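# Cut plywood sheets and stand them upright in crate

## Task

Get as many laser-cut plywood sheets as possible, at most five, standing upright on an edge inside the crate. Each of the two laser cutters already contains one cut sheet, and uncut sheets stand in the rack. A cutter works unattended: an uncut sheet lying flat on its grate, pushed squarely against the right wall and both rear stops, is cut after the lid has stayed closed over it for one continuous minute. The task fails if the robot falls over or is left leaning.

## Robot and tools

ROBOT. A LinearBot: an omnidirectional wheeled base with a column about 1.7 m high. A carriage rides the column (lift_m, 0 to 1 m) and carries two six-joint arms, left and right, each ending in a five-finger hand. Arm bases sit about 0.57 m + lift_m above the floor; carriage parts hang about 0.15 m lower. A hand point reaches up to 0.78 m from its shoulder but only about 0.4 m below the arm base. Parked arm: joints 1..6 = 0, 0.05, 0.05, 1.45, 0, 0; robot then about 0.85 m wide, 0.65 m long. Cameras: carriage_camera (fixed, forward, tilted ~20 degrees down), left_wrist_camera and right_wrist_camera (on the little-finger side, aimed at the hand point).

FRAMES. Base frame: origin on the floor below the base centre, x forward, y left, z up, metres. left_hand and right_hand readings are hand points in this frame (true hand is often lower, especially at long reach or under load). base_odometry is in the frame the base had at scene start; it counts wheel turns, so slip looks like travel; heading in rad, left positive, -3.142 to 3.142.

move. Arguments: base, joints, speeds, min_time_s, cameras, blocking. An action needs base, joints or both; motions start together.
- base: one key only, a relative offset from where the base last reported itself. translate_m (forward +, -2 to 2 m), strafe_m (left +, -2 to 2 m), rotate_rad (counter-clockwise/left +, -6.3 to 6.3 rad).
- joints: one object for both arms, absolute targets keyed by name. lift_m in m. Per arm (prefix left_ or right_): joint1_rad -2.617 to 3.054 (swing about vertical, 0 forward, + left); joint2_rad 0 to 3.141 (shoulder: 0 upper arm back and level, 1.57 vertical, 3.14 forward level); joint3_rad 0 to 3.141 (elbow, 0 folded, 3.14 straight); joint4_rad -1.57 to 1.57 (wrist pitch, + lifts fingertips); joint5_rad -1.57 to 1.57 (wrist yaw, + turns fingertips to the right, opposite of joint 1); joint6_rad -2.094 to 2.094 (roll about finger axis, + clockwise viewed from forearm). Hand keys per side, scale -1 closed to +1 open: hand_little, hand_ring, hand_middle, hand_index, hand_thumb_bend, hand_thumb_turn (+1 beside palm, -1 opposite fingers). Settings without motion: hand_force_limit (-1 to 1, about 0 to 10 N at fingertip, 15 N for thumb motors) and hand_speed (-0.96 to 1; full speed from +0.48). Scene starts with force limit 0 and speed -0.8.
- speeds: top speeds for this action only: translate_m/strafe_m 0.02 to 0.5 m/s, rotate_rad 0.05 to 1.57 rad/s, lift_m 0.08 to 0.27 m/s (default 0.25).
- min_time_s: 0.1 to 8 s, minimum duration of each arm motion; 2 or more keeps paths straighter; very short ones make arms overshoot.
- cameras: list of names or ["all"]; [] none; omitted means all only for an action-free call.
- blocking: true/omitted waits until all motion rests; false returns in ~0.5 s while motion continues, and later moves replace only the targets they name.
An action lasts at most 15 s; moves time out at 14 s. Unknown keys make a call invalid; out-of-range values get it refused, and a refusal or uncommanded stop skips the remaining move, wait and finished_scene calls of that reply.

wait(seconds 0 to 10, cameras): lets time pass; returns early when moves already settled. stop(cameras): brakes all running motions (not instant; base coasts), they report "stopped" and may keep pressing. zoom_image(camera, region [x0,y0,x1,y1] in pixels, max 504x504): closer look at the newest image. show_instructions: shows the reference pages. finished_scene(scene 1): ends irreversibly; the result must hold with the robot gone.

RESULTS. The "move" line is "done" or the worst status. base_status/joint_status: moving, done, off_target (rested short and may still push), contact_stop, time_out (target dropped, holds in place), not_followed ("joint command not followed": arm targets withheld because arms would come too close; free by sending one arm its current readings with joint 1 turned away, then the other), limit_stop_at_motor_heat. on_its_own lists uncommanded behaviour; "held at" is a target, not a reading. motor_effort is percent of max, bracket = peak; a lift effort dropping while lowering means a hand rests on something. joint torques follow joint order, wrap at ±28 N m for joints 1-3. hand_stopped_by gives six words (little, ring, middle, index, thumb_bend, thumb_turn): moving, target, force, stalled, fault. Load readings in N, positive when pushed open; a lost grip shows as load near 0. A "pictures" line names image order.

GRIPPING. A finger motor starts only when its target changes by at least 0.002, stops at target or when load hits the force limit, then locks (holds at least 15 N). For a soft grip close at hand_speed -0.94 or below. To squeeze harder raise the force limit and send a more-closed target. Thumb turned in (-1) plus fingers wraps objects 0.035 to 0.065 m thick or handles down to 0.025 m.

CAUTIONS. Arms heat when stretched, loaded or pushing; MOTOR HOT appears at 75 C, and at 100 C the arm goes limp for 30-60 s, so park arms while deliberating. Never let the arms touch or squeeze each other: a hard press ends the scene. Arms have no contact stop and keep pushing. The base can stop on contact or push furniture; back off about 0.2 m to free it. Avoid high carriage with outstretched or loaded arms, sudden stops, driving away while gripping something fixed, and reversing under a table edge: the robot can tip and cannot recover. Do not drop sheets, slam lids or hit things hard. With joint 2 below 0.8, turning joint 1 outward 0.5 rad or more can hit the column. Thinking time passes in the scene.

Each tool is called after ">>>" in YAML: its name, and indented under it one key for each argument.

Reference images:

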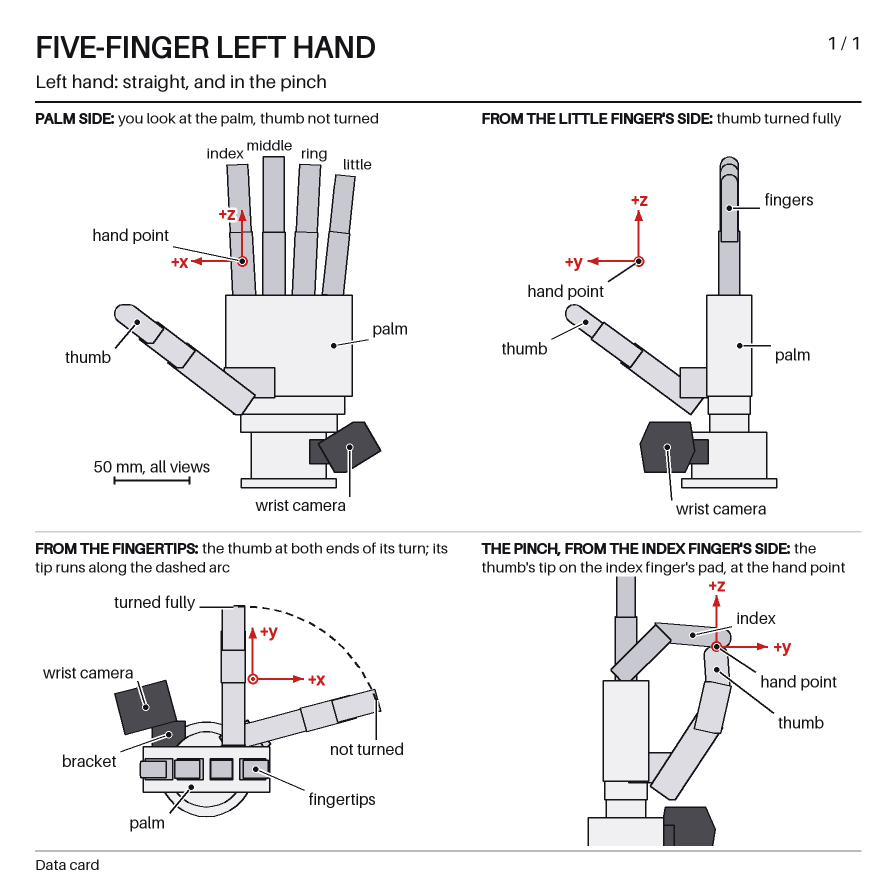

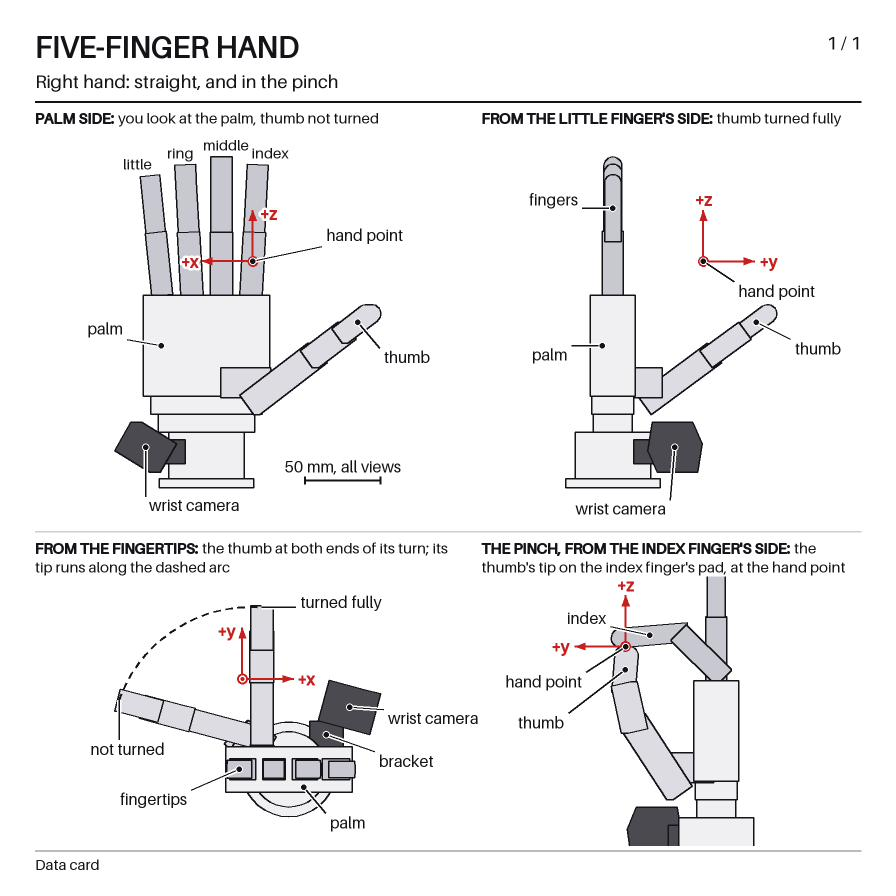

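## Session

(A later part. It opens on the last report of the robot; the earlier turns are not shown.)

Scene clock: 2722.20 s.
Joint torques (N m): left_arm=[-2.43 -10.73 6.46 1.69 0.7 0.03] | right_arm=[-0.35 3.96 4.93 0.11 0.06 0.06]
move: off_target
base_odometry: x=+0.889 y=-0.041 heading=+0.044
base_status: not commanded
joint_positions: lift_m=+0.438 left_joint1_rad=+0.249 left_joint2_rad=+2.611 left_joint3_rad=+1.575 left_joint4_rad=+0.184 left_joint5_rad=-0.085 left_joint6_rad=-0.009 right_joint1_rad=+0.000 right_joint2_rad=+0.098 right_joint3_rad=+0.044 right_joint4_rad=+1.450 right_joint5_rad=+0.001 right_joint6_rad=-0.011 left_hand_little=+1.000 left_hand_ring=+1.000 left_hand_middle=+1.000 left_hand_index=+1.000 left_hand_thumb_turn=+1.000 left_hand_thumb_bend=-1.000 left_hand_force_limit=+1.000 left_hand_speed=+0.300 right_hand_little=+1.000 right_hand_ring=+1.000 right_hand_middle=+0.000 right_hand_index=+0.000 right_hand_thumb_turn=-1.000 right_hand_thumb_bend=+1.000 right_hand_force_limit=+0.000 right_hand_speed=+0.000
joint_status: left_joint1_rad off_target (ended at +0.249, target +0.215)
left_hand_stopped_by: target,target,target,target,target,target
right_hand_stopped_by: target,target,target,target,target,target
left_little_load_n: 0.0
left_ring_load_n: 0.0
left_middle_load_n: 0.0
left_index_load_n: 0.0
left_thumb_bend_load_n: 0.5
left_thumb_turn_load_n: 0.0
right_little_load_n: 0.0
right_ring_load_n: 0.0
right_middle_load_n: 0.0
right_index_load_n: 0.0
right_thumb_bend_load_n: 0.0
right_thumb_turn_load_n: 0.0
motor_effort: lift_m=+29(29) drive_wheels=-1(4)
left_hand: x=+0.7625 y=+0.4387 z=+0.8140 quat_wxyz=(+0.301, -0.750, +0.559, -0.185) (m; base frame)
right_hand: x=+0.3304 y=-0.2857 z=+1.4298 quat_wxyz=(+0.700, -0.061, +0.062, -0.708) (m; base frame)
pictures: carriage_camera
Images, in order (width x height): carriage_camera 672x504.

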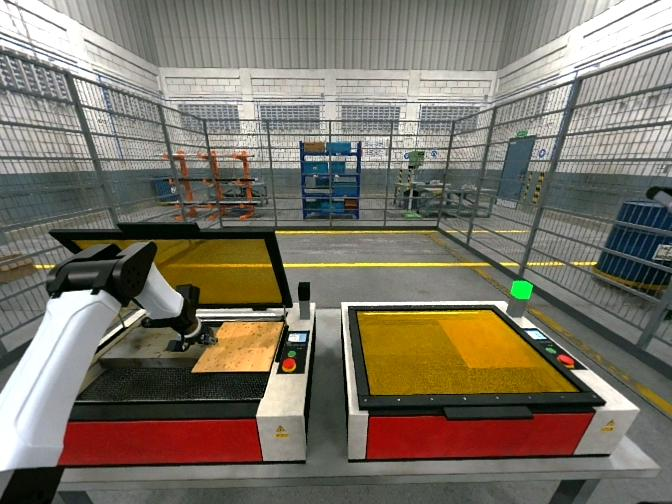

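>>> move:
  joints: {"left_joint1_rad": 0.31}

>>> move:
  joints: {"lift_m": 0.58}

>>> move:
  base: {"translate_m": -0.13}
  joints: {"left_joint1_rad": 0.0, "left_joint4_rad": -0.33}
  speeds: {"translate_m": 0.2}
  min_time_s: 1.2

>>> move:
  joints: {"lift_m": 0.498}
  speeds: {"lift_m": 0.12}
  cameras: ["carriage_camera", "left_wrist_camera"]

>>> zoom_image:
  camera: "carriage_camera"
  region: [160, 280, 340, 420]

Scene clock: 2725.97 s.
Joint torques (N m): left_arm=[0.69 -10.74 6.46 1.68 -0.08 0.03] | right_arm=[-0.35 3.96 4.93 0.11 0.06 0.06]
move: done
base_odometry: x=+0.889 y=-0.041 heading=+0.044
base_status: not commanded
joint_positions: lift_m=+0.438 left_joint1_rad=+0.305 left_joint2_rad=+2.611 left_joint3_rad=+1.575 left_joint4_rad=+0.184 left_joint5_rad=-0.004 left_joint6_rad=-0.009 right_joint1_rad=+0.000 right_joint2_rad=+0.098 right_joint3_rad=+0.044 right_joint4_rad=+1.450 right_joint5_rad=+0.001 right_joint6_rad=-0.011 left_hand_little=+1.000 left_hand_ring=+1.000 left_hand_middle=+1.000 left_hand_index=+1.000 left_hand_thumb_turn=+1.000 left_hand_thumb_bend=-1.000 left_hand_force_limit=+1.000 left_hand_speed=+0.300 right_hand_little=+1.000 right_hand_ring=+1.000 right_hand_middle=+0.000 right_hand_index=+0.000 right_hand_thumb_turn=-1.000 right_hand_thumb_bend=+1.000 right_hand_force_limit=+0.000 right_hand_speed=+0.000
joint_status: all done
left_hand_stopped_by: target,target,target,target,target,target
right_hand_stopped_by: target,target,target,target,target,target
left_little_load_n: 0.0
left_ring_load_n: 0.0
left_middle_load_n: 0.0
left_index_load_n: 0.0
left_thumb_bend_load_n: 0.0
left_thumb_turn_load_n: 0.0
right_little_load_n: 0.0
right_ring_load_n: 0.0
right_middle_load_n: 0.0
right_index_load_n: -0.5
right_thumb_bend_load_n: 0.0
right_thumb_turn_load_n: 0.0
motor_effort: lift_m=+29(29) drive_wheels=+4(4)
left_hand: x=+0.7585 y=+0.4535 z=+0.8155 quat_wxyz=(+0.284, -0.758, +0.550, -0.208) (m; base frame)
right_hand: x=+0.3304 y=-0.2857 z=+1.4298 quat_wxyz=(+0.700, -0.061, +0.062, -0.708) (m; base frame)
pictures: none

Scene clock: 2727.07 s.
Joint torques (N m): left_arm=[0.69 -11.52 6.3 1.83 -0.08 0.03] | right_arm=[-0.35 3.96 4.92 0.11 0.06 0.06]
move: done
base_odometry: x=+0.889 y=-0.041 heading=+0.044
base_status: not commanded
joint_positions: lift_m=+0.580 left_joint1_rad=+0.305 left_joint2_rad=+2.619 left_joint3_rad=+1.576 left_joint4_rad=+0.171 left_joint5_rad=-0.004 left_joint6_rad=-0.009 right_joint1_rad=+0.000 right_joint2_rad=+0.098 right_joint3_rad=+0.044 right_joint4_rad=+1.450 right_joint5_rad=+0.001 right_joint6_rad=-0.011 left_hand_little=+1.000 left_hand_ring=+1.000 left_hand_middle=+1.000 left_hand_index=+1.000 left_hand_thumb_turn=+1.000 left_hand_thumb_bend=-1.000 left_hand_force_limit=+1.000 left_hand_speed=+0.300 right_hand_little=+1.000 right_hand_ring=+1.000 right_hand_middle=+0.000 right_hand_index=+0.000 right_hand_thumb_turn=-1.000 right_hand_thumb_bend=+1.000 right_hand_force_limit=+0.000 right_hand_speed=+0.000
joint_status: all done
left_hand_stopped_by: target,target,target,target,target,target
right_hand_stopped_by: target,target,target,target,target,target
left_little_load_n: 0.0
left_ring_load_n: 0.0
left_middle_load_n: 0.0
left_index_load_n: 0.0
left_thumb_bend_load_n: 0.0
left_thumb_turn_load_n: 0.0
right_little_load_n: 0.0
right_ring_load_n: 0.0
right_middle_load_n: 0.0
right_index_load_n: 0.0
right_thumb_bend_load_n: 0.0
right_thumb_turn_load_n: 0.0
motor_effort: lift_m=+36(44) drive_wheels=-2(4)
left_hand: x=+0.7539 y=+0.4521 z=+0.9516 quat_wxyz=(+0.277, -0.760, +0.552, -0.202) (m; base frame)
right_hand: x=+0.3304 y=-0.2857 z=+1.5712 quat_wxyz=(+0.700, -0.061, +0.062, -0.708) (m; base frame)
pictures: none

Scene clock: 2728.83 s.
Joint torques (N m): left_arm=[0.16 -10.7 5.63 0.63 -0.1 0.03] | right_arm=[-0.35 3.9 4.93 0.11 0.06 0.06]
move: done
base_odometry: x=+0.759 y=-0.047 heading=+0.044
base_status: done
joint_positions: lift_m=+0.580 left_joint1_rad=+0.003 left_joint2_rad=+2.619 left_joint3_rad=+1.576 left_joint4_rad=-0.317 left_joint5_rad=-0.003 left_joint6_rad=-0.009 right_joint1_rad=+0.000 right_joint2_rad=+0.098 right_joint3_rad=+0.044 right_joint4_rad=+1.450 right_joint5_rad=+0.001 right_joint6_rad=-0.011 left_hand_little=+1.000 left_hand_ring=+1.000 left_hand_middle=+1.000 left_hand_index=+1.000 left_hand_thumb_turn=+1.000 left_hand_thumb_bend=-1.000 left_hand_force_limit=+1.000 left_hand_speed=+0.300 right_hand_little=+1.000 right_hand_ring=+1.000 right_hand_middle=+0.000 right_hand_index=+0.000 right_hand_thumb_turn=-1.000 right_hand_thumb_bend=+1.000 right_hand_force_limit=+0.000 right_hand_speed=+0.000
joint_status: all done
left_hand_stopped_by: target,target,target,target,target,target
right_hand_stopped_by: target,target,target,target,target,target
left_little_load_n: 0.0
left_ring_load_n: 0.0
left_middle_load_n: 0.0
left_index_load_n: 0.0
left_thumb_bend_load_n: 0.0
left_thumb_turn_load_n: 0.0
right_little_load_n: 0.0
right_ring_load_n: 0.0
right_middle_load_n: 0.0
right_index_load_n: 0.0
right_thumb_bend_load_n: 0.0
right_thumb_turn_load_n: 0.0
motor_effort: lift_m=+36(36) drive_wheels=-1(10)
left_hand: x=+0.6411 y=+0.2859 z=+0.9206 quat_wxyz=(+0.075, -0.707, +0.699, -0.074) (m; base frame)
right_hand: x=+0.3304 y=-0.2857 z=+1.5712 quat_wxyz=(+0.700, -0.061, +0.062, -0.708) (m; base frame)
pictures: none

Scene clock: 2729.93 s.
Joint torques (N m): left_arm=[0.01 -6.74 4.52 1.33 -0.18 0] | right_arm=[-0.35 3.96 4.92 0.11 0.06 0.06]
move: done
base_odometry: x=+0.759 y=-0.047 heading=+0.044
base_status: not commanded
joint_positions: lift_m=+0.499 left_joint1_rad=+0.003 left_joint2_rad=+2.572 left_joint3_rad=+1.591 left_joint4_rad=-0.373 left_joint5_rad=+0.008 left_joint6_rad=-0.007 right_joint1_rad=+0.000 right_joint2_rad=+0.098 right_joint3_rad=+0.044 right_joint4_rad=+1.450 right_joint5_rad=+0.001 right_joint6_rad=-0.011 left_hand_little=+1.000 left_hand_ring=+1.000 left_hand_middle=+1.000 left_hand_index=+1.000 left_hand_thumb_turn=+1.000 left_hand_thumb_bend=-1.000 left_hand_force_limit=+1.000 left_hand_speed=+0.300 right_hand_little=+1.000 right_hand_ring=+1.000 right_hand_middle=+0.000 right_hand_index=+0.000 right_hand_thumb_turn=-1.000 right_hand_thumb_bend=+1.000 right_hand_force_limit=+0.000 right_hand_speed=+0.000
joint_status: all done
left_hand_stopped_by: target,target,target,target,target,target
right_hand_stopped_by: target,target,target,target,target,target
left_little_load_n: 0.0
left_ring_load_n: 0.0
left_middle_load_n: -2.0
left_index_load_n: 0.0
left_thumb_bend_load_n: 0.0
left_thumb_turn_load_n: 0.0
right_little_load_n: 0.0
right_ring_load_n: 0.0
right_middle_load_n: 0.0
right_index_load_n: 0.0
right_thumb_bend_load_n: 0.0
right_thumb_turn_load_n: 0.0
motor_effort: lift_m=+26(28) drive_wheels=-2(2)
left_hand: x=+0.6470 y=+0.2840 z=+0.8617 quat_wxyz=(+0.074, -0.706, +0.700, -0.079) (m; base frame)
right_hand: x=+0.3304 y=-0.2857 z=+1.4901 quat_wxyz=(+0.700, -0.061, +0.062, -0.708) (m; base frame)
pictures: carriage_camera, left_wrist_camera
Images, in order (width x height): carriage_camera 672x504, left_wrist_camera 672x504.

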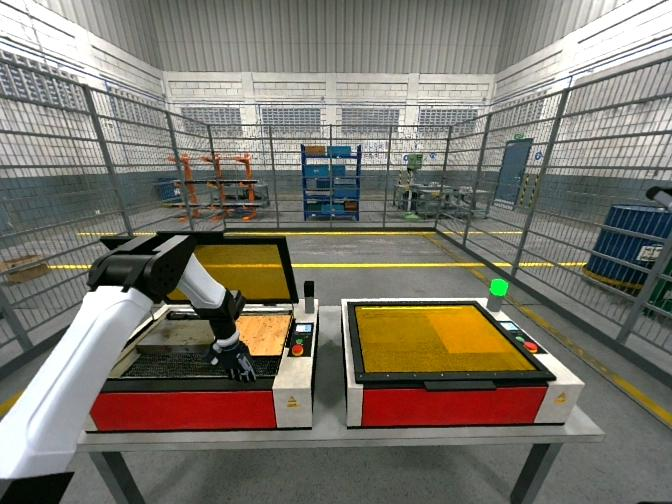

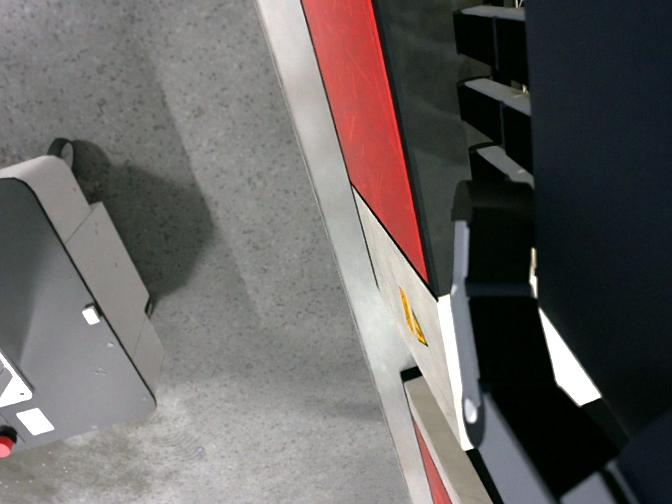

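Scaled by 2.800 from the camera's 672x504 image, which has a finer 960x720 frame.

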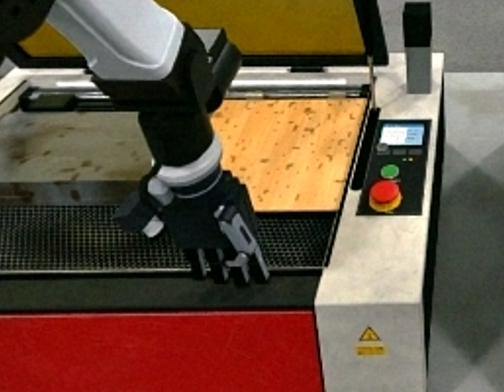

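>>> move:
  joints: {"lift_m": 0.56}

>>> move:
  base: {"translate_m": 0.085}
  speeds: {"translate_m": 0.15}
  cameras: ["carriage_camera"]

>>> zoom_image:
  camera: "carriage_camera"
  region: [160, 300, 340, 440]

Scene clock: 2743.57 s.
Joint torques (N m): left_arm=[0.13 -10.95 4.33 0.85 -0.19 0] | right_arm=[-0.35 3.92 4.93 0.11 0.06 0.06]
move: done
base_odometry: x=+0.759 y=-0.047 heading=+0.044
base_status: not commanded
joint_positions: lift_m=+0.560 left_joint1_rad=+0.003 left_joint2_rad=+2.621 left_joint3_rad=+1.591 left_joint4_rad=-0.338 left_joint5_rad=+0.008 left_joint6_rad=-0.007 right_joint1_rad=+0.000 right_joint2_rad=+0.098 right_joint3_rad=+0.044 right_joint4_rad=+1.450 right_joint5_rad=+0.001 right_joint6_rad=-0.011 left_hand_little=+1.000 left_hand_ring=+1.000 left_hand_middle=+1.000 left_hand_index=+1.000 left_hand_thumb_turn=+1.000 left_hand_thumb_bend=-1.000 left_hand_force_limit=+1.000 left_hand_speed=+0.300 right_hand_little=+1.000 right_hand_ring=+1.000 right_hand_middle=+0.000 right_hand_index=+0.000 right_hand_thumb_turn=-1.000 right_hand_thumb_bend=+1.000 right_hand_force_limit=+0.000 right_hand_speed=+0.000
joint_status: all done
left_hand_stopped_by: target,target,target,target,target,target
right_hand_stopped_by: target,target,target,target,target,target
left_little_load_n: 0.0
left_ring_load_n: 0.0
left_middle_load_n: 0.0
left_index_load_n: 0.0
left_thumb_bend_load_n: 0.0
left_thumb_turn_load_n: 0.0
right_little_load_n: 0.0
right_ring_load_n: 0.5
right_middle_load_n: 0.0
right_index_load_n: 0.0
right_thumb_bend_load_n: 0.0
right_thumb_turn_load_n: 0.0
motor_effort: lift_m=+36(43) drive_wheels=-2(2)
left_hand: x=+0.6412 y=+0.2840 z=+0.9026 quat_wxyz=(+0.069, -0.707, +0.700, -0.075) (m; base frame)
right_hand: x=+0.3304 y=-0.2857 z=+1.5512 quat_wxyz=(+0.700, -0.061, +0.062, -0.708) (m; base frame)
pictures: none

Scene clock: 2745.17 s.
Joint torques (N m): left_arm=[0.1 -11.07 4.29 0.86 -0.19 0.01] | right_arm=[-0.35 3.96 4.93 0.13 0.06 0.06]
move: done
base_odometry: x=+0.844 y=-0.043 heading=+0.043
base_status: done
joint_positions: lift_m=+0.560 left_joint1_rad=+0.003 left_joint2_rad=+2.621 left_joint3_rad=+1.591 left_joint4_rad=-0.338 left_joint5_rad=+0.008 left_joint6_rad=-0.007 right_joint1_rad=+0.000 right_joint2_rad=+0.098 right_joint3_rad=+0.044 right_joint4_rad=+1.448 right_joint5_rad=+0.001 right_joint6_rad=-0.011 left_hand_little=+1.000 left_hand_ring=+1.000 left_hand_middle=+1.000 left_hand_index=+1.000 left_hand_thumb_turn=+1.000 left_hand_thumb_bend=-1.000 left_hand_force_limit=+1.000 left_hand_speed=+0.300 right_hand_little=+1.000 right_hand_ring=+1.000 right_hand_middle=+0.000 right_hand_index=+0.000 right_hand_thumb_turn=-1.000 right_hand_thumb_bend=+1.000 right_hand_force_limit=+0.000 right_hand_speed=+0.000
joint_status: not commanded
left_hand_stopped_by: target,target,target,target,target,target
right_hand_stopped_by: target,target,target,target,target,target
left_little_load_n: 0.0
left_ring_load_n: 0.0
left_middle_load_n: 0.0
left_index_load_n: 0.0
left_thumb_bend_load_n: 0.0
left_thumb_turn_load_n: 0.0
right_little_load_n: 0.0
right_ring_load_n: 0.0
right_middle_load_n: 0.0
right_index_load_n: 0.0
right_thumb_bend_load_n: 0.0
right_thumb_turn_load_n: 0.0
motor_effort: lift_m=+36(36) drive_wheels=+4(11)
left_hand: x=+0.6413 y=+0.2840 z=+0.9026 quat_wxyz=(+0.069, -0.707, +0.700, -0.075) (m; base frame)
right_hand: x=+0.3309 y=-0.2857 z=+1.5510 quat_wxyz=(+0.700, -0.062, +0.062, -0.708) (m; base frame)
pictures: carriage_camera
Images, in order (width x height): carriage_camera 672x504.

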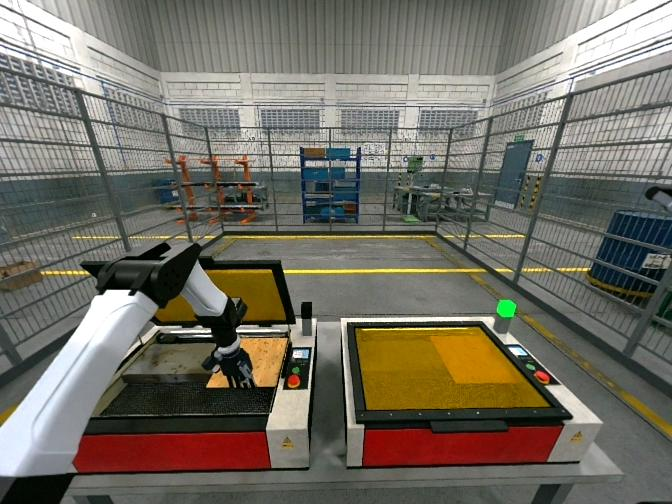

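Scaled by 2.800 from the camera's 672x504 image, which has a finer 960x720 frame.

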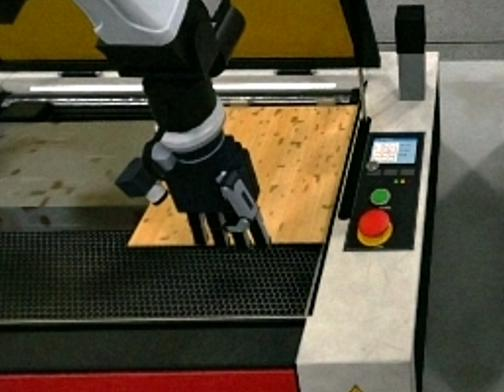

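>>> move:
  joints: {"lift_m": 0.498}
  speeds: {"lift_m": 0.1}

>>> move:
  base: {"translate_m": 0.04}
  speeds: {"translate_m": 0.06}
  cameras: ["carriage_camera"]

>>> zoom_image:
  camera: "carriage_camera"
  region: [160, 300, 340, 440]

Scene clock: 2749.60 s.
Joint torques (N m): left_arm=[0.12 -10.86 4.34 0.84 -0.19 0.01] | right_arm=[-0.35 3.85 4.93 0.13 0.06 0.06]
move: done
base_odometry: x=+0.844 y=-0.043 heading=+0.043
base_status: not commanded
joint_positions: lift_m=+0.498 left_joint1_rad=+0.003 left_joint2_rad=+2.621 left_joint3_rad=+1.591 left_joint4_rad=-0.334 left_joint5_rad=+0.008 left_joint6_rad=-0.007 right_joint1_rad=+0.000 right_joint2_rad=+0.098 right_joint3_rad=+0.044 right_joint4_rad=+1.448 right_joint5_rad=+0.001 right_joint6_rad=-0.011 left_hand_little=+1.000 left_hand_ring=+1.000 left_hand_middle=+1.000 left_hand_index=+1.000 left_hand_thumb_turn=+1.000 left_hand_thumb_bend=-1.000 left_hand_force_limit=+1.000 left_hand_speed=+0.300 right_hand_little=+1.000 right_hand_ring=+1.000 right_hand_middle=+0.000 right_hand_index=+0.000 right_hand_thumb_turn=-1.000 right_hand_thumb_bend=+1.000 right_hand_force_limit=+0.000 right_hand_speed=+0.000
joint_status: all done
left_hand_stopped_by: target,target,target,target,target,target
right_hand_stopped_by: target,target,target,target,target,target
left_little_load_n: 0.5
left_ring_load_n: 0.0
left_middle_load_n: 0.0
left_index_load_n: 0.0
left_thumb_bend_load_n: 0.0
left_thumb_turn_load_n: 0.0
right_little_load_n: 0.0
right_ring_load_n: 0.0
right_middle_load_n: -0.5
right_index_load_n: 0.0
right_thumb_bend_load_n: 0.0
right_thumb_turn_load_n: 0.0
motor_effort: lift_m=+30(32) drive_wheels=-1(4)
left_hand: x=+0.6423 y=+0.2840 z=+0.8411 quat_wxyz=(+0.070, -0.706, +0.700, -0.076) (m; base frame)
right_hand: x=+0.3309 y=-0.2857 z=+1.4895 quat_wxyz=(+0.700, -0.062, +0.062, -0.708) (m; base frame)
pictures: none

Scene clock: 2750.80 s.
Joint torques (N m): left_arm=[0.1 -10.91 4.31 0.85 -0.19 0] | right_arm=[-0.35 3.95 4.93 0.13 0.06 0.06]
move: done
base_odometry: x=+0.884 y=-0.042 heading=+0.043
base_status: done
joint_positions: lift_m=+0.498 left_joint1_rad=+0.003 left_joint2_rad=+2.621 left_joint3_rad=+1.591 left_joint4_rad=-0.334 left_joint5_rad=+0.008 left_joint6_rad=-0.007 right_joint1_rad=+0.000 right_joint2_rad=+0.098 right_joint3_rad=+0.044 right_joint4_rad=+1.449 right_joint5_rad=+0.001 right_joint6_rad=-0.011 left_hand_little=+1.000 left_hand_ring=+1.000 left_hand_middle=+1.000 left_hand_index=+1.000 left_hand_thumb_turn=+1.000 left_hand_thumb_bend=-1.000 left_hand_force_limit=+1.000 left_hand_speed=+0.300 right_hand_little=+1.000 right_hand_ring=+1.000 right_hand_middle=+0.000 right_hand_index=+0.000 right_hand_thumb_turn=-1.000 right_hand_thumb_bend=+1.000 right_hand_force_limit=+0.000 right_hand_speed=+0.000
joint_status: not commanded
left_hand_stopped_by: target,target,target,target,target,target
right_hand_stopped_by: target,target,target,target,target,target
left_little_load_n: 0.0
left_ring_load_n: 0.0
left_middle_load_n: 0.0
left_index_load_n: 0.5
left_thumb_bend_load_n: 0.0
left_thumb_turn_load_n: 0.0
right_little_load_n: 0.0
right_ring_load_n: 0.0
right_middle_load_n: 0.0
right_index_load_n: 0.0
right_thumb_bend_load_n: 0.0
right_thumb_turn_load_n: 0.5
motor_effort: lift_m=+30(30) drive_wheels=-2(11)
left_hand: x=+0.6423 y=+0.2840 z=+0.8411 quat_wxyz=(+0.070, -0.706, +0.700, -0.076) (m; base frame)
right_hand: x=+0.3308 y=-0.2857 z=+1.4896 quat_wxyz=(+0.700, -0.062, +0.062, -0.708) (m; base frame)
pictures: carriage_camera
Images, in order (width x height): carriage_camera 672x504.

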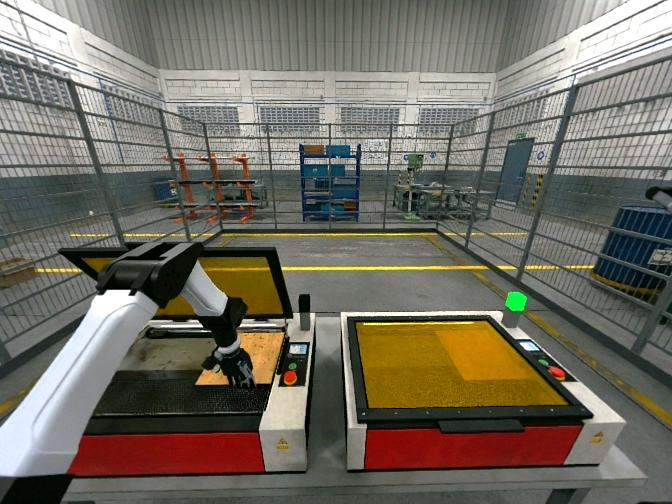

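Scaled by 2.800 from the camera's 672x504 image, which has a finer 960x720 frame.

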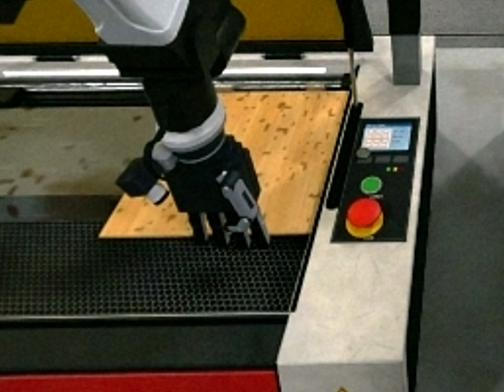

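>>> move:
  base: {"translate_m": 0.02}
  speeds: {"translate_m": 0.05}

>>> move:
  base: {"translate_m": 0.015}
  speeds: {"translate_m": 0.04}
  cameras: ["carriage_camera"]

>>> zoom_image:
  camera: "carriage_camera"
  region: [160, 300, 340, 440]

Scene clock: 2753.63 s.
Joint torques (N m): left_arm=[0.12 -10.74 4.22 1.24 -0.18 0.01] | right_arm=[-0.35 3.99 4.89 0.16 0.06 0.06]
move: done
base_odometry: x=+0.904 y=-0.041 heading=+0.043
base_status: done
joint_positions: lift_m=+0.498 left_joint1_rad=+0.003 left_joint2_rad=+2.621 left_joint3_rad=+1.591 left_joint4_rad=-0.377 left_joint5_rad=+0.008 left_joint6_rad=-0.007 right_joint1_rad=+0.000 right_joint2_rad=+0.098 right_joint3_rad=+0.044 right_joint4_rad=+1.448 right_joint5_rad=+0.001 right_joint6_rad=-0.011 left_hand_little=+1.000 left_hand_ring=+1.000 left_hand_middle=+1.000 left_hand_index=+1.000 left_hand_thumb_turn=+1.000 left_hand_thumb_bend=-1.000 left_hand_force_limit=+1.000 left_hand_speed=+0.300 right_hand_little=+1.000 right_hand_ring=+1.000 right_hand_middle=+0.000 right_hand_index=+0.000 right_hand_thumb_turn=-1.000 right_hand_thumb_bend=+1.000 right_hand_force_limit=+0.000 right_hand_speed=+0.000
joint_status: not commanded
left_hand_stopped_by: target,target,target,target,target,target
right_hand_stopped_by: target,target,target,target,target,target
left_little_load_n: 0.0
left_ring_load_n: -1.5
left_middle_load_n: 0.0
left_index_load_n: 0.0
left_thumb_bend_load_n: 0.0
left_thumb_turn_load_n: 0.0
right_little_load_n: 0.0
right_ring_load_n: -0.5
right_middle_load_n: 0.0
right_index_load_n: 0.0
right_thumb_bend_load_n: 0.0
right_thumb_turn_load_n: 0.0
motor_effort: lift_m=+30(30) drive_wheels=+4(12)
left_hand: x=+0.6304 y=+0.2839 z=+0.8415 quat_wxyz=(+0.055, -0.708, +0.701, -0.061) (m; base frame)
right_hand: x=+0.3310 y=-0.2857 z=+1.4895 quat_wxyz=(+0.700, -0.062, +0.062, -0.708) (m; base frame)
pictures: none

Scene clock: 2754.67 s.
Joint torques (N m): left_arm=[0.1 -10.58 4.3 1.58 -0.22 0] | right_arm=[-0.35 3.96 4.93 0.13 0.06 0.06]
move: done
base_odometry: x=+0.919 y=-0.041 heading=+0.042
base_status: done
joint_positions: lift_m=+0.498 left_joint1_rad=+0.003 left_joint2_rad=+2.621 left_joint3_rad=+1.589 left_joint4_rad=-0.417 left_joint5_rad=+0.008 left_joint6_rad=-0.007 right_joint1_rad=+0.000 right_joint2_rad=+0.098 right_joint3_rad=+0.044 right_joint4_rad=+1.448 right_joint5_rad=+0.001 right_joint6_rad=-0.011 left_hand_little=+1.000 left_hand_ring=+1.000 left_hand_middle=+1.000 left_hand_index=+1.000 left_hand_thumb_turn=+1.000 left_hand_thumb_bend=-1.000 left_hand_force_limit=+1.000 left_hand_speed=+0.300 right_hand_little=+1.000 right_hand_ring=+1.000 right_hand_middle=+0.000 right_hand_index=+0.000 right_hand_thumb_turn=-1.000 right_hand_thumb_bend=+1.000 right_hand_force_limit=+0.000 right_hand_speed=+0.000
joint_status: not commanded
left_hand_stopped_by: target,target,target,target,target,target
right_hand_stopped_by: target,target,target,target,target,target
left_little_load_n: -1.0
left_ring_load_n: -1.5
left_middle_load_n: 0.0
left_index_load_n: 0.0
left_thumb_bend_load_n: 0.0
left_thumb_turn_load_n: 0.0
right_little_load_n: 0.0
right_ring_load_n: 0.0
right_middle_load_n: 0.0
right_index_load_n: 0.0
right_thumb_bend_load_n: -0.5
right_thumb_turn_load_n: 0.0
motor_effort: lift_m=+30(30) drive_wheels=+4(13)
left_hand: x=+0.6183 y=+0.2839 z=+0.8420 quat_wxyz=(+0.040, -0.709, +0.702, -0.046) (m; base frame)
right_hand: x=+0.3309 y=-0.2857 z=+1.4895 quat_wxyz=(+0.700, -0.062, +0.062, -0.708) (m; base frame)
pictures: carriage_camera
Images, in order (width x height): carriage_camera 672x504.

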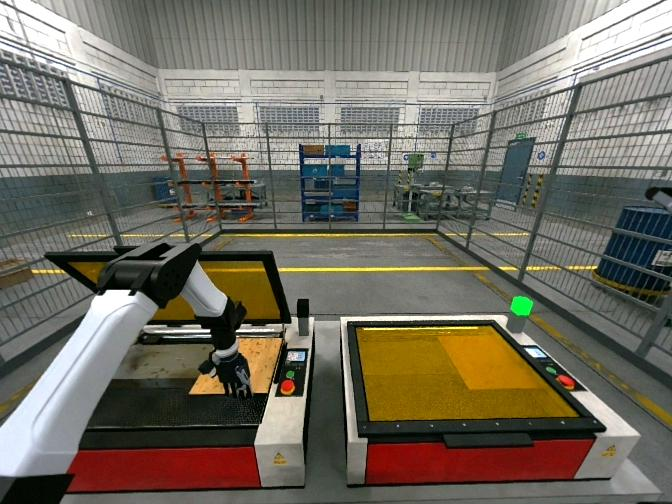

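Scaled by 2.800 from the camera's 672x504 image, which has a finer 960x720 frame.

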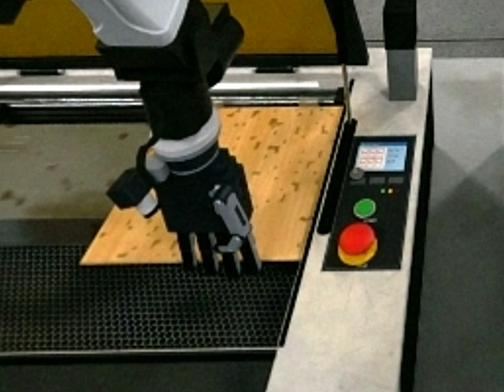

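>>> move:
  base: {"translate_m": -0.05}
  speeds: {"translate_m": 0.1}

>>> move:
  base: {"translate_m": -0.23}
  joints: {"lift_m": 0.7}
  speeds: {"translate_m": 0.2}

>>> move:
  joints: {"lift_m": 0.86, "left_joint1_rad": 0, "left_joint2_rad": 2.271, "left_joint3_rad": 1.607, "left_joint4_rad": -0.386, "left_hand_thumb_bend": 1}
  cameras: ["carriage_camera"]

>>> zoom_image:
  camera: "carriage_camera"
  region: [160, 280, 340, 440]

Scene clock: 2759.27 s.
Joint torques (N m): left_arm=[0.02 -11.08 4.52 0.93 -0.19 0] | right_arm=[-0.35 3.96 4.93 0.15 0.06 0.07]
move: done
base_odometry: x=+0.869 y=-0.043 heading=+0.043
base_status: done
joint_positions: lift_m=+0.498 left_joint1_rad=+0.003 left_joint2_rad=+2.621 left_joint3_rad=+1.589 left_joint4_rad=-0.349 left_joint5_rad=+0.008 left_joint6_rad=-0.007 right_joint1_rad=+0.000 right_joint2_rad=+0.098 right_joint3_rad=+0.044 right_joint4_rad=+1.448 right_joint5_rad=+0.001 right_joint6_rad=-0.011 left_hand_little=+1.000 left_hand_ring=+1.000 left_hand_middle=+1.000 left_hand_index=+1.000 left_hand_thumb_turn=+1.000 left_hand_thumb_bend=-1.000 left_hand_force_limit=+1.000 left_hand_speed=+0.300 right_hand_little=+1.000 right_hand_ring=+1.000 right_hand_middle=+0.000 right_hand_index=+0.000 right_hand_thumb_turn=-1.000 right_hand_thumb_bend=+1.000 right_hand_force_limit=+0.000 right_hand_speed=+0.000
joint_status: not commanded
left_hand_stopped_by: target,target,target,target,target,target
right_hand_stopped_by: target,target,target,target,target,target
left_little_load_n: 0.0
left_ring_load_n: 0.0
left_middle_load_n: 0.0
left_index_load_n: 0.0
left_thumb_bend_load_n: 0.0
left_thumb_turn_load_n: 0.0
right_little_load_n: 0.0
right_ring_load_n: -0.5
right_middle_load_n: -0.5
right_index_load_n: 0.0
right_thumb_bend_load_n: 0.0
right_thumb_turn_load_n: 0.0
motor_effort: lift_m=+30(30) drive_wheels=+5(8)
left_hand: x=+0.6371 y=+0.2839 z=+0.8407 quat_wxyz=(+0.064, -0.707, +0.701, -0.070) (m; base frame)
right_hand: x=+0.3310 y=-0.2857 z=+1.4895 quat_wxyz=(+0.700, -0.062, +0.062, -0.708) (m; base frame)
pictures: none

Scene clock: 2761.50 s.
Joint torques (N m): left_arm=[0.12 -10.96 4.53 0.86 -0.19 0.01] | right_arm=[-0.35 3.93 4.93 0.12 0.06 0.06]
move: done
base_odometry: x=+0.639 y=-0.053 heading=+0.043
base_status: done
joint_positions: lift_m=+0.700 left_joint1_rad=+0.003 left_joint2_rad=+2.622 left_joint3_rad=+1.589 left_joint4_rad=-0.337 left_joint5_rad=+0.008 left_joint6_rad=-0.007 right_joint1_rad=+0.000 right_joint2_rad=+0.098 right_joint3_rad=+0.044 right_joint4_rad=+1.449 right_joint5_rad=+0.001 right_joint6_rad=-0.011 left_hand_little=+1.000 left_hand_ring=+1.000 left_hand_middle=+1.000 left_hand_index=+1.000 left_hand_thumb_turn=+1.000 left_hand_thumb_bend=-1.000 left_hand_force_limit=+1.000 left_hand_speed=+0.300 right_hand_little=+1.000 right_hand_ring=+1.000 right_hand_middle=+0.000 right_hand_index=+0.000 right_hand_thumb_turn=-1.000 right_hand_thumb_bend=+1.000 right_hand_force_limit=+0.000 right_hand_speed=+0.000
joint_status: all done
left_hand_stopped_by: target,target,target,target,target,target
right_hand_stopped_by: target,target,target,target,target,target
left_little_load_n: 0.0
left_ring_load_n: 0.0
left_middle_load_n: 0.0
left_index_load_n: 0.0
left_thumb_bend_load_n: 0.0
left_thumb_turn_load_n: 0.0
right_little_load_n: 0.0
right_ring_load_n: 0.0
right_middle_load_n: 0.0
right_index_load_n: 0.0
right_thumb_bend_load_n: 0.0
right_thumb_turn_load_n: 0.0
motor_effort: lift_m=+36(43) drive_wheels=+0(12)
left_hand: x=+0.6401 y=+0.2840 z=+1.0418 quat_wxyz=(+0.068, -0.707, +0.700, -0.074) (m; base frame)
right_hand: x=+0.3307 y=-0.2857 z=+1.6911 quat_wxyz=(+0.700, -0.062, +0.062, -0.708) (m; base frame)
pictures: none

Scene clock: 2763.07 s.
Joint torques (N m): left_arm=[0.1 -10.67 6.42 1.36 -0.19 0.01] | right_arm=[-0.35 3.96 4.92 0.12 0.06 0.06]
move: done
base_odometry: x=+0.640 y=-0.053 heading=+0.043
base_status: not commanded
joint_positions: lift_m=+0.860 left_joint1_rad=+0.003 left_joint2_rad=+2.273 left_joint3_rad=+1.601 left_joint4_rad=-0.375 left_joint5_rad=+0.008 left_joint6_rad=-0.007 right_joint1_rad=+0.000 right_joint2_rad=+0.098 right_joint3_rad=+0.044 right_joint4_rad=+1.449 right_joint5_rad=+0.001 right_joint6_rad=-0.011 left_hand_little=+1.000 left_hand_ring=+1.000 left_hand_middle=+1.000 left_hand_index=+1.000 left_hand_thumb_turn=+1.000 left_hand_thumb_bend=+1.000 left_hand_force_limit=+1.000 left_hand_speed=+0.300 right_hand_little=+1.000 right_hand_ring=+1.000 right_hand_middle=+0.000 right_hand_index=+0.000 right_hand_thumb_turn=-1.000 right_hand_thumb_bend=+1.000 right_hand_force_limit=+0.000 right_hand_speed=+0.000
joint_status: all done
left_hand_stopped_by: target,target,target,target,target,target
right_hand_stopped_by: target,target,target,target,target,target
left_little_load_n: 0.0
left_ring_load_n: 0.0
left_middle_load_n: 0.0
left_index_load_n: 0.0
left_thumb_bend_load_n: 0.0
left_thumb_turn_load_n: 0.0
right_little_load_n: 0.0
right_ring_load_n: 0.0
right_middle_load_n: 0.0
right_index_load_n: 0.0
right_thumb_bend_load_n: 0.0
right_thumb_turn_load_n: 0.0
motor_effort: lift_m=+36(44) drive_wheels=+1(2)
left_hand: x=+0.7210 y=+0.2842 z=+1.3588 quat_wxyz=(+0.180, -0.686, +0.680, -0.186) (m; base frame)
right_hand: x=+0.3307 y=-0.2857 z=+1.8511 quat_wxyz=(+0.700, -0.062, +0.062, -0.708) (m; base frame)
pictures: carriage_camera
Images, in order (width x height): carriage_camera 672x504.

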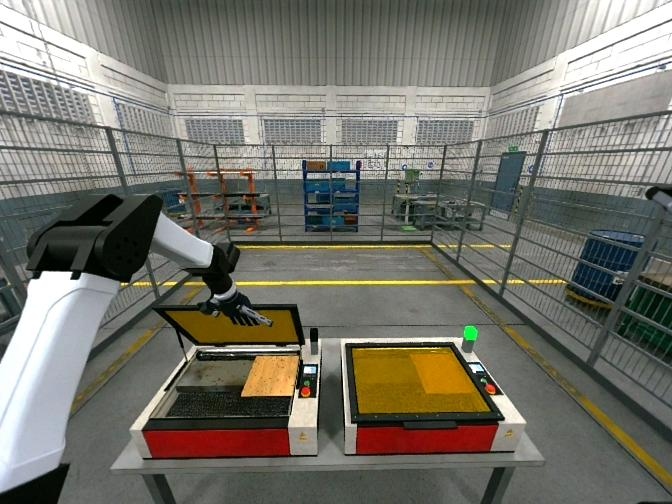

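Scaled by 2.800 from the camera's 672x504 image, which has a finer 960x720 frame.

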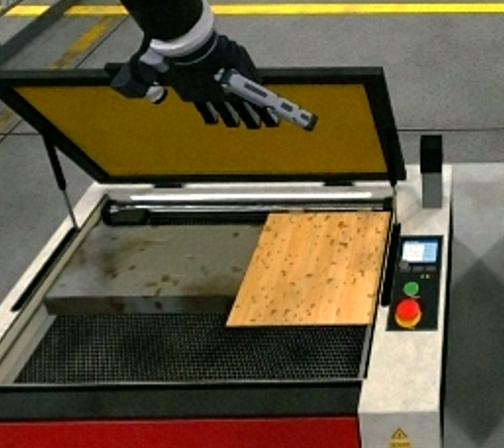

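>>> move:
  base: {"translate_m": 0.365}
  speeds: {"translate_m": 0.2}

>>> move:
  joints: {"lift_m": 0.77}
  speeds: {"lift_m": 0.12}
  cameras: ["carriage_camera"]

>>> move:
  joints: {"lift_m": 0.735}
  speeds: {"lift_m": 0.1}
  cameras: ["carriage_camera"]

Scene clock: 2769.03 s.
Joint torques (N m): left_arm=[0.13 -10.71 6.41 1.38 -0.17 0] | right_arm=[-0.35 3.93 4.93 0.11 0.06 0.06]
move: done
base_odometry: x=+1.004 y=-0.037 heading=+0.042
base_status: done
joint_positions: lift_m=+0.860 left_joint1_rad=+0.003 left_joint2_rad=+2.273 left_joint3_rad=+1.601 left_joint4_rad=-0.378 left_joint5_rad=+0.007 left_joint6_rad=-0.007 right_joint1_rad=+0.000 right_joint2_rad=+0.098 right_joint3_rad=+0.044 right_joint4_rad=+1.449 right_joint5_rad=+0.001 right_joint6_rad=-0.011 left_hand_little=+1.000 left_hand_ring=+1.000 left_hand_middle=+1.000 left_hand_index=+1.000 left_hand_thumb_turn=+1.000 left_hand_thumb_bend=+1.000 left_hand_force_limit=+1.000 left_hand_speed=+0.300 right_hand_little=+1.000 right_hand_ring=+1.000 right_hand_middle=+0.000 right_hand_index=+0.000 right_hand_thumb_turn=-1.000 right_hand_thumb_bend=+1.000 right_hand_force_limit=+0.000 right_hand_speed=+0.000
joint_status: not commanded
left_hand_stopped_by: target,target,target,target,target,target
right_hand_stopped_by: target,target,target,target,target,target
left_little_load_n: 0.0
left_ring_load_n: 0.0
left_middle_load_n: 0.0
left_index_load_n: 0.0
left_thumb_bend_load_n: 0.0
left_thumb_turn_load_n: 0.0
right_little_load_n: 0.0
right_ring_load_n: 0.0
right_middle_load_n: 0.0
right_index_load_n: 0.0
right_thumb_bend_load_n: 0.0
right_thumb_turn_load_n: 0.0
motor_effort: lift_m=+36(36) drive_wheels=-2(9)
left_hand: x=+0.7204 y=+0.2844 z=+1.3586 quat_wxyz=(+0.179, -0.686, +0.680, -0.185) (m; base frame)
right_hand: x=+0.3306 y=-0.2857 z=+1.8511 quat_wxyz=(+0.700, -0.062, +0.062, -0.708) (m; base frame)
pictures: none

Scene clock: 2770.20 s.
Joint torques (N m): left_arm=[0.06 -10.61 6.39 1.44 -0.18 0] | right_arm=[-0.36 3.97 4.93 0.11 0.06 0.06]
move: done
base_odometry: x=+1.004 y=-0.037 heading=+0.042
base_status: not commanded
joint_positions: lift_m=+0.770 left_joint1_rad=+0.003 left_joint2_rad=+2.273 left_joint3_rad=+1.601 left_joint4_rad=-0.384 left_joint5_rad=+0.007 left_joint6_rad=-0.007 right_joint1_rad=+0.000 right_joint2_rad=+0.098 right_joint3_rad=+0.044 right_joint4_rad=+1.449 right_joint5_rad=+0.001 right_joint6_rad=-0.011 left_hand_little=+1.000 left_hand_ring=+1.000 left_hand_middle=+1.000 left_hand_index=+1.000 left_hand_thumb_turn=+1.000 left_hand_thumb_bend=+1.000 left_hand_force_limit=+1.000 left_hand_speed=+0.300 right_hand_little=+1.000 right_hand_ring=+1.000 right_hand_middle=+0.000 right_hand_index=+0.000 right_hand_thumb_turn=-1.000 right_hand_thumb_bend=+1.000 right_hand_force_limit=+0.000 right_hand_speed=+0.000
joint_status: all done
left_hand_stopped_by: target,target,target,target,target,target
right_hand_stopped_by: target,target,target,target,target,target
left_little_load_n: 0.0
left_ring_load_n: -0.5
left_middle_load_n: 0.0
left_index_load_n: 0.0
left_thumb_bend_load_n: 0.0
left_thumb_turn_load_n: 0.0
right_little_load_n: 0.0
right_ring_load_n: 0.0
right_middle_load_n: 0.0
right_index_load_n: 0.0
right_thumb_bend_load_n: 0.0
right_thumb_turn_load_n: 0.5
motor_effort: lift_m=+30(31) drive_wheels=-2(4)
left_hand: x=+0.7187 y=+0.2844 z=+1.2687 quat_wxyz=(+0.177, -0.687, +0.681, -0.183) (m; base frame)
right_hand: x=+0.3306 y=-0.2857 z=+1.7617 quat_wxyz=(+0.700, -0.062, +0.062, -0.708) (m; base frame)
pictures: carriage_camera
Images, in order (width x height): carriage_camera 672x504.

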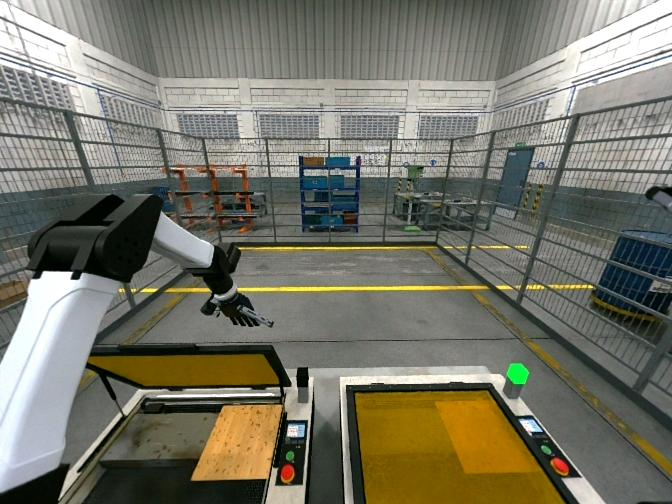

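Scene clock: 2770.93 s.
Joint torques (N m): left_arm=[0.12 -10.65 6.38 1.45 -0.17 0] | right_arm=[-0.35 3.93 4.93 0.11 0.06 0.06]
move: done
base_odometry: x=+1.004 y=-0.037 heading=+0.042
base_status: not commanded
joint_positions: lift_m=+0.735 left_joint1_rad=+0.003 left_joint2_rad=+2.273 left_joint3_rad=+1.601 left_joint4_rad=-0.386 left_joint5_rad=+0.007 left_joint6_rad=-0.007 right_joint1_rad=+0.000 right_joint2_rad=+0.098 right_joint3_rad=+0.044 right_joint4_rad=+1.449 right_joint5_rad=+0.001 right_joint6_rad=-0.011 left_hand_little=+1.000 left_hand_ring=+1.000 left_hand_middle=+1.000 left_hand_index=+1.000 left_hand_thumb_turn=+1.000 left_hand_thumb_bend=+1.000 left_hand_force_limit=+1.000 left_hand_speed=+0.300 right_hand_little=+1.000 right_hand_ring=+1.000 right_hand_middle=+0.000 right_hand_index=+0.000 right_hand_thumb_turn=-1.000 right_hand_thumb_bend=+1.000 right_hand_force_limit=+0.000 right_hand_speed=+0.000
joint_status: all done
left_hand_stopped_by: target,target,target,target,target,target
right_hand_stopped_by: target,target,target,target,target,target
left_little_load_n: 0.0
left_ring_load_n: 0.0
left_middle_load_n: 0.0
left_index_load_n: 0.0
left_thumb_bend_load_n: 0.0
left_thumb_turn_load_n: 0.0
right_little_load_n: 0.0
right_ring_load_n: 0.0
right_middle_load_n: 0.0
right_index_load_n: 0.0
right_thumb_bend_load_n: 0.0
right_thumb_turn_load_n: 0.0
motor_effort: lift_m=+30(31) drive_wheels=-1(5)
left_hand: x=+0.7181 y=+0.2844 z=+1.2335 quat_wxyz=(+0.176, -0.687, +0.681, -0.182) (m; base frame)
right_hand: x=+0.3306 y=-0.2857 z=+1.7267 quat_wxyz=(+0.700, -0.062, +0.062, -0.708) (m; base frame)
pictures: carriage_camera
Images, in order (width x height): carriage_camera 672x504.

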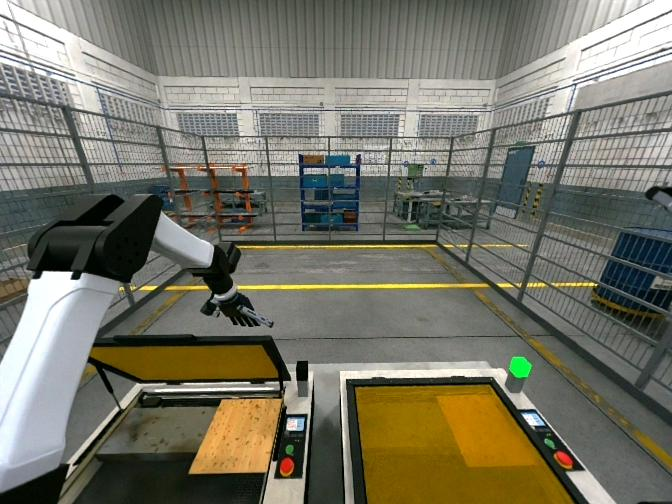

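>>> move:
  base: {"translate_m": -0.06}
  speeds: {"translate_m": 0.1}
  cameras: ["carriage_camera"]

>>> move:
  base: {"translate_m": -0.055}
  joints: {"lift_m": 0.705}
  speeds: {"translate_m": 0.1, "lift_m": 0.1}

>>> move:
  base: {"translate_m": -0.05}
  joints: {"lift_m": 0.675}
  speeds: {"translate_m": 0.1, "lift_m": 0.1}
  cameras: ["carriage_camera"]

Scene clock: 2776.07 s.
Joint torques (N m): left_arm=[0.1 -10.59 6.39 1.46 -0.17 0.01] | right_arm=[-0.35 3.96 4.92 0.12 0.06 0.06]
move: done
base_odometry: x=+0.944 y=-0.040 heading=+0.042
base_status: done
joint_positions: lift_m=+0.735 left_joint1_rad=+0.003 left_joint2_rad=+2.273 left_joint3_rad=+1.601 left_joint4_rad=-0.386 left_joint5_rad=+0.007 left_joint6_rad=-0.007 right_joint1_rad=+0.000 right_joint2_rad=+0.098 right_joint3_rad=+0.044 right_joint4_rad=+1.450 right_joint5_rad=+0.001 right_joint6_rad=-0.011 left_hand_little=+1.000 left_hand_ring=+1.000 left_hand_middle=+1.000 left_hand_index=+1.000 left_hand_thumb_turn=+1.000 left_hand_thumb_bend=+1.000 left_hand_force_limit=+1.000 left_hand_speed=+0.300 right_hand_little=+1.000 right_hand_ring=+1.000 right_hand_middle=+0.000 right_hand_index=+0.000 right_hand_thumb_turn=-1.000 right_hand_thumb_bend=+1.000 right_hand_force_limit=+0.000 right_hand_speed=+0.000
joint_status: not commanded
left_hand_stopped_by: target,target,target,target,target,target
right_hand_stopped_by: target,target,target,target,target,target
left_little_load_n: 0.0
left_ring_load_n: 0.0
left_middle_load_n: 0.0
left_index_load_n: 0.0
left_thumb_bend_load_n: 0.0
left_thumb_turn_load_n: 0.0
right_little_load_n: 0.0
right_ring_load_n: 0.0
right_middle_load_n: 0.0
right_index_load_n: 0.0
right_thumb_bend_load_n: 0.0
right_thumb_turn_load_n: 0.0
motor_effort: lift_m=+30(30) drive_wheels=-1(9)
left_hand: x=+0.7181 y=+0.2844 z=+1.2335 quat_wxyz=(+0.176, -0.687, +0.681, -0.182) (m; base frame)
right_hand: x=+0.3304 y=-0.2857 z=+1.7268 quat_wxyz=(+0.700, -0.062, +0.061, -0.708) (m; base frame)
pictures: carriage_camera
Images, in order (width x height): carriage_camera 672x504.

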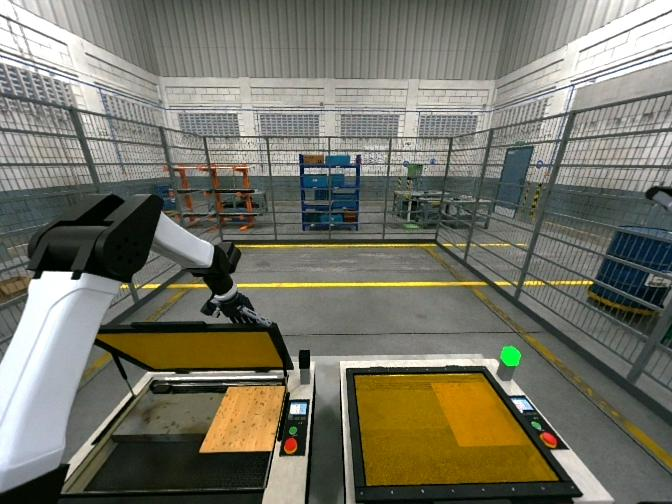

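Scene clock: 2777.33 s.
Joint torques (N m): left_arm=[0.09 -10.85 6.19 0.53 -0.15 0.01] | right_arm=[-0.35 3.95 4.93 0.12 0.06 0.06]
move: done
base_odometry: x=+0.889 y=-0.042 heading=+0.042
base_status: done
joint_positions: lift_m=+0.705 left_joint1_rad=+0.003 left_joint2_rad=+2.273 left_joint3_rad=+1.606 left_joint4_rad=-0.287 left_joint5_rad=+0.005 left_joint6_rad=-0.008 right_joint1_rad=+0.000 right_joint2_rad=+0.098 right_joint3_rad=+0.044 right_joint4_rad=+1.449 right_joint5_rad=+0.001 right_joint6_rad=-0.011 left_hand_little=+1.000 left_hand_ring=+1.000 left_hand_middle=+1.000 left_hand_index=+1.000 left_hand_thumb_turn=+1.000 left_hand_thumb_bend=+1.000 left_hand_force_limit=+1.000 left_hand_speed=+0.300 right_hand_little=+1.000 right_hand_ring=+1.000 right_hand_middle=+0.000 right_hand_index=+0.000 right_hand_thumb_turn=-1.000 right_hand_thumb_bend=+1.000 right_hand_force_limit=+0.000 right_hand_speed=+0.000
joint_status: all done
left_hand_stopped_by: target,target,target,target,target,target
right_hand_stopped_by: target,target,target,target,target,target
left_little_load_n: 0.0
left_ring_load_n: 0.0
left_middle_load_n: 0.0
left_index_load_n: 0.0
left_thumb_bend_load_n: 0.0
left_thumb_turn_load_n: 0.0
right_little_load_n: 0.0
right_ring_load_n: 0.0
right_middle_load_n: 0.0
right_index_load_n: 0.0
right_thumb_bend_load_n: 0.0
right_thumb_turn_load_n: 0.0
motor_effort: lift_m=+30(30) drive_wheels=-3(10)
left_hand: x=+0.7455 y=+0.2848 z=+1.2142 quat_wxyz=(+0.212, -0.677, +0.671, -0.217) (m; base frame)
right_hand: x=+0.3307 y=-0.2857 z=+1.6966 quat_wxyz=(+0.700, -0.062, +0.062, -0.708) (m; base frame)
pictures: none

Scene clock: 2778.53 s.
Joint torques (N m): left_arm=[0.14 -10.54 5.2 0.6 -0.11 0.02] | right_arm=[-0.35 3.95 4.93 0.12 0.06 0.06]
move: done
base_odometry: x=+0.840 y=-0.044 heading=+0.042
base_status: done
joint_positions: lift_m=+0.675 left_joint1_rad=+0.003 left_joint2_rad=+2.270 left_joint3_rad=+1.618 left_joint4_rad=-0.288 left_joint5_rad=+0.004 left_joint6_rad=-0.008 right_joint1_rad=+0.000 right_joint2_rad=+0.098 right_joint3_rad=+0.044 right_joint4_rad=+1.449 right_joint5_rad=+0.001 right_joint6_rad=-0.011 left_hand_little=+1.000 left_hand_ring=+1.000 left_hand_middle=+1.000 left_hand_index=+1.000 left_hand_thumb_turn=+1.000 left_hand_thumb_bend=+1.000 left_hand_force_limit=+1.000 left_hand_speed=+0.300 right_hand_little=+1.000 right_hand_ring=+1.000 right_hand_middle=+0.000 right_hand_index=+0.000 right_hand_thumb_turn=-1.000 right_hand_thumb_bend=+1.000 right_hand_force_limit=+0.000 right_hand_speed=+0.000
joint_status: all done
left_hand_stopped_by: target,target,target,target,target,target
right_hand_stopped_by: target,target,target,target,target,target
left_little_load_n: 0.0
left_ring_load_n: 0.0
left_middle_load_n: 0.0
left_index_load_n: 0.0
left_thumb_bend_load_n: 0.0
left_thumb_turn_load_n: 0.0
right_little_load_n: 0.0
right_ring_load_n: 0.0
right_middle_load_n: 0.0
right_index_load_n: -0.5
right_thumb_bend_load_n: 0.0
right_thumb_turn_load_n: 0.0
motor_effort: lift_m=+30(31) drive_wheels=+0(9)
left_hand: x=+0.7499 y=+0.2849 z=+1.1897 quat_wxyz=(+0.217, -0.676, +0.669, -0.221) (m; base frame)
right_hand: x=+0.3307 y=-0.2857 z=+1.6666 quat_wxyz=(+0.700, -0.062, +0.062, -0.708) (m; base frame)
pictures: carriage_camera
Images, in order (width x height): carriage_camera 672x504.

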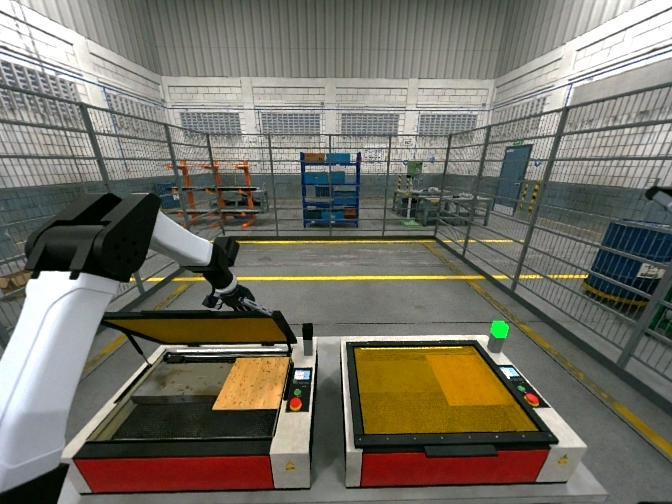

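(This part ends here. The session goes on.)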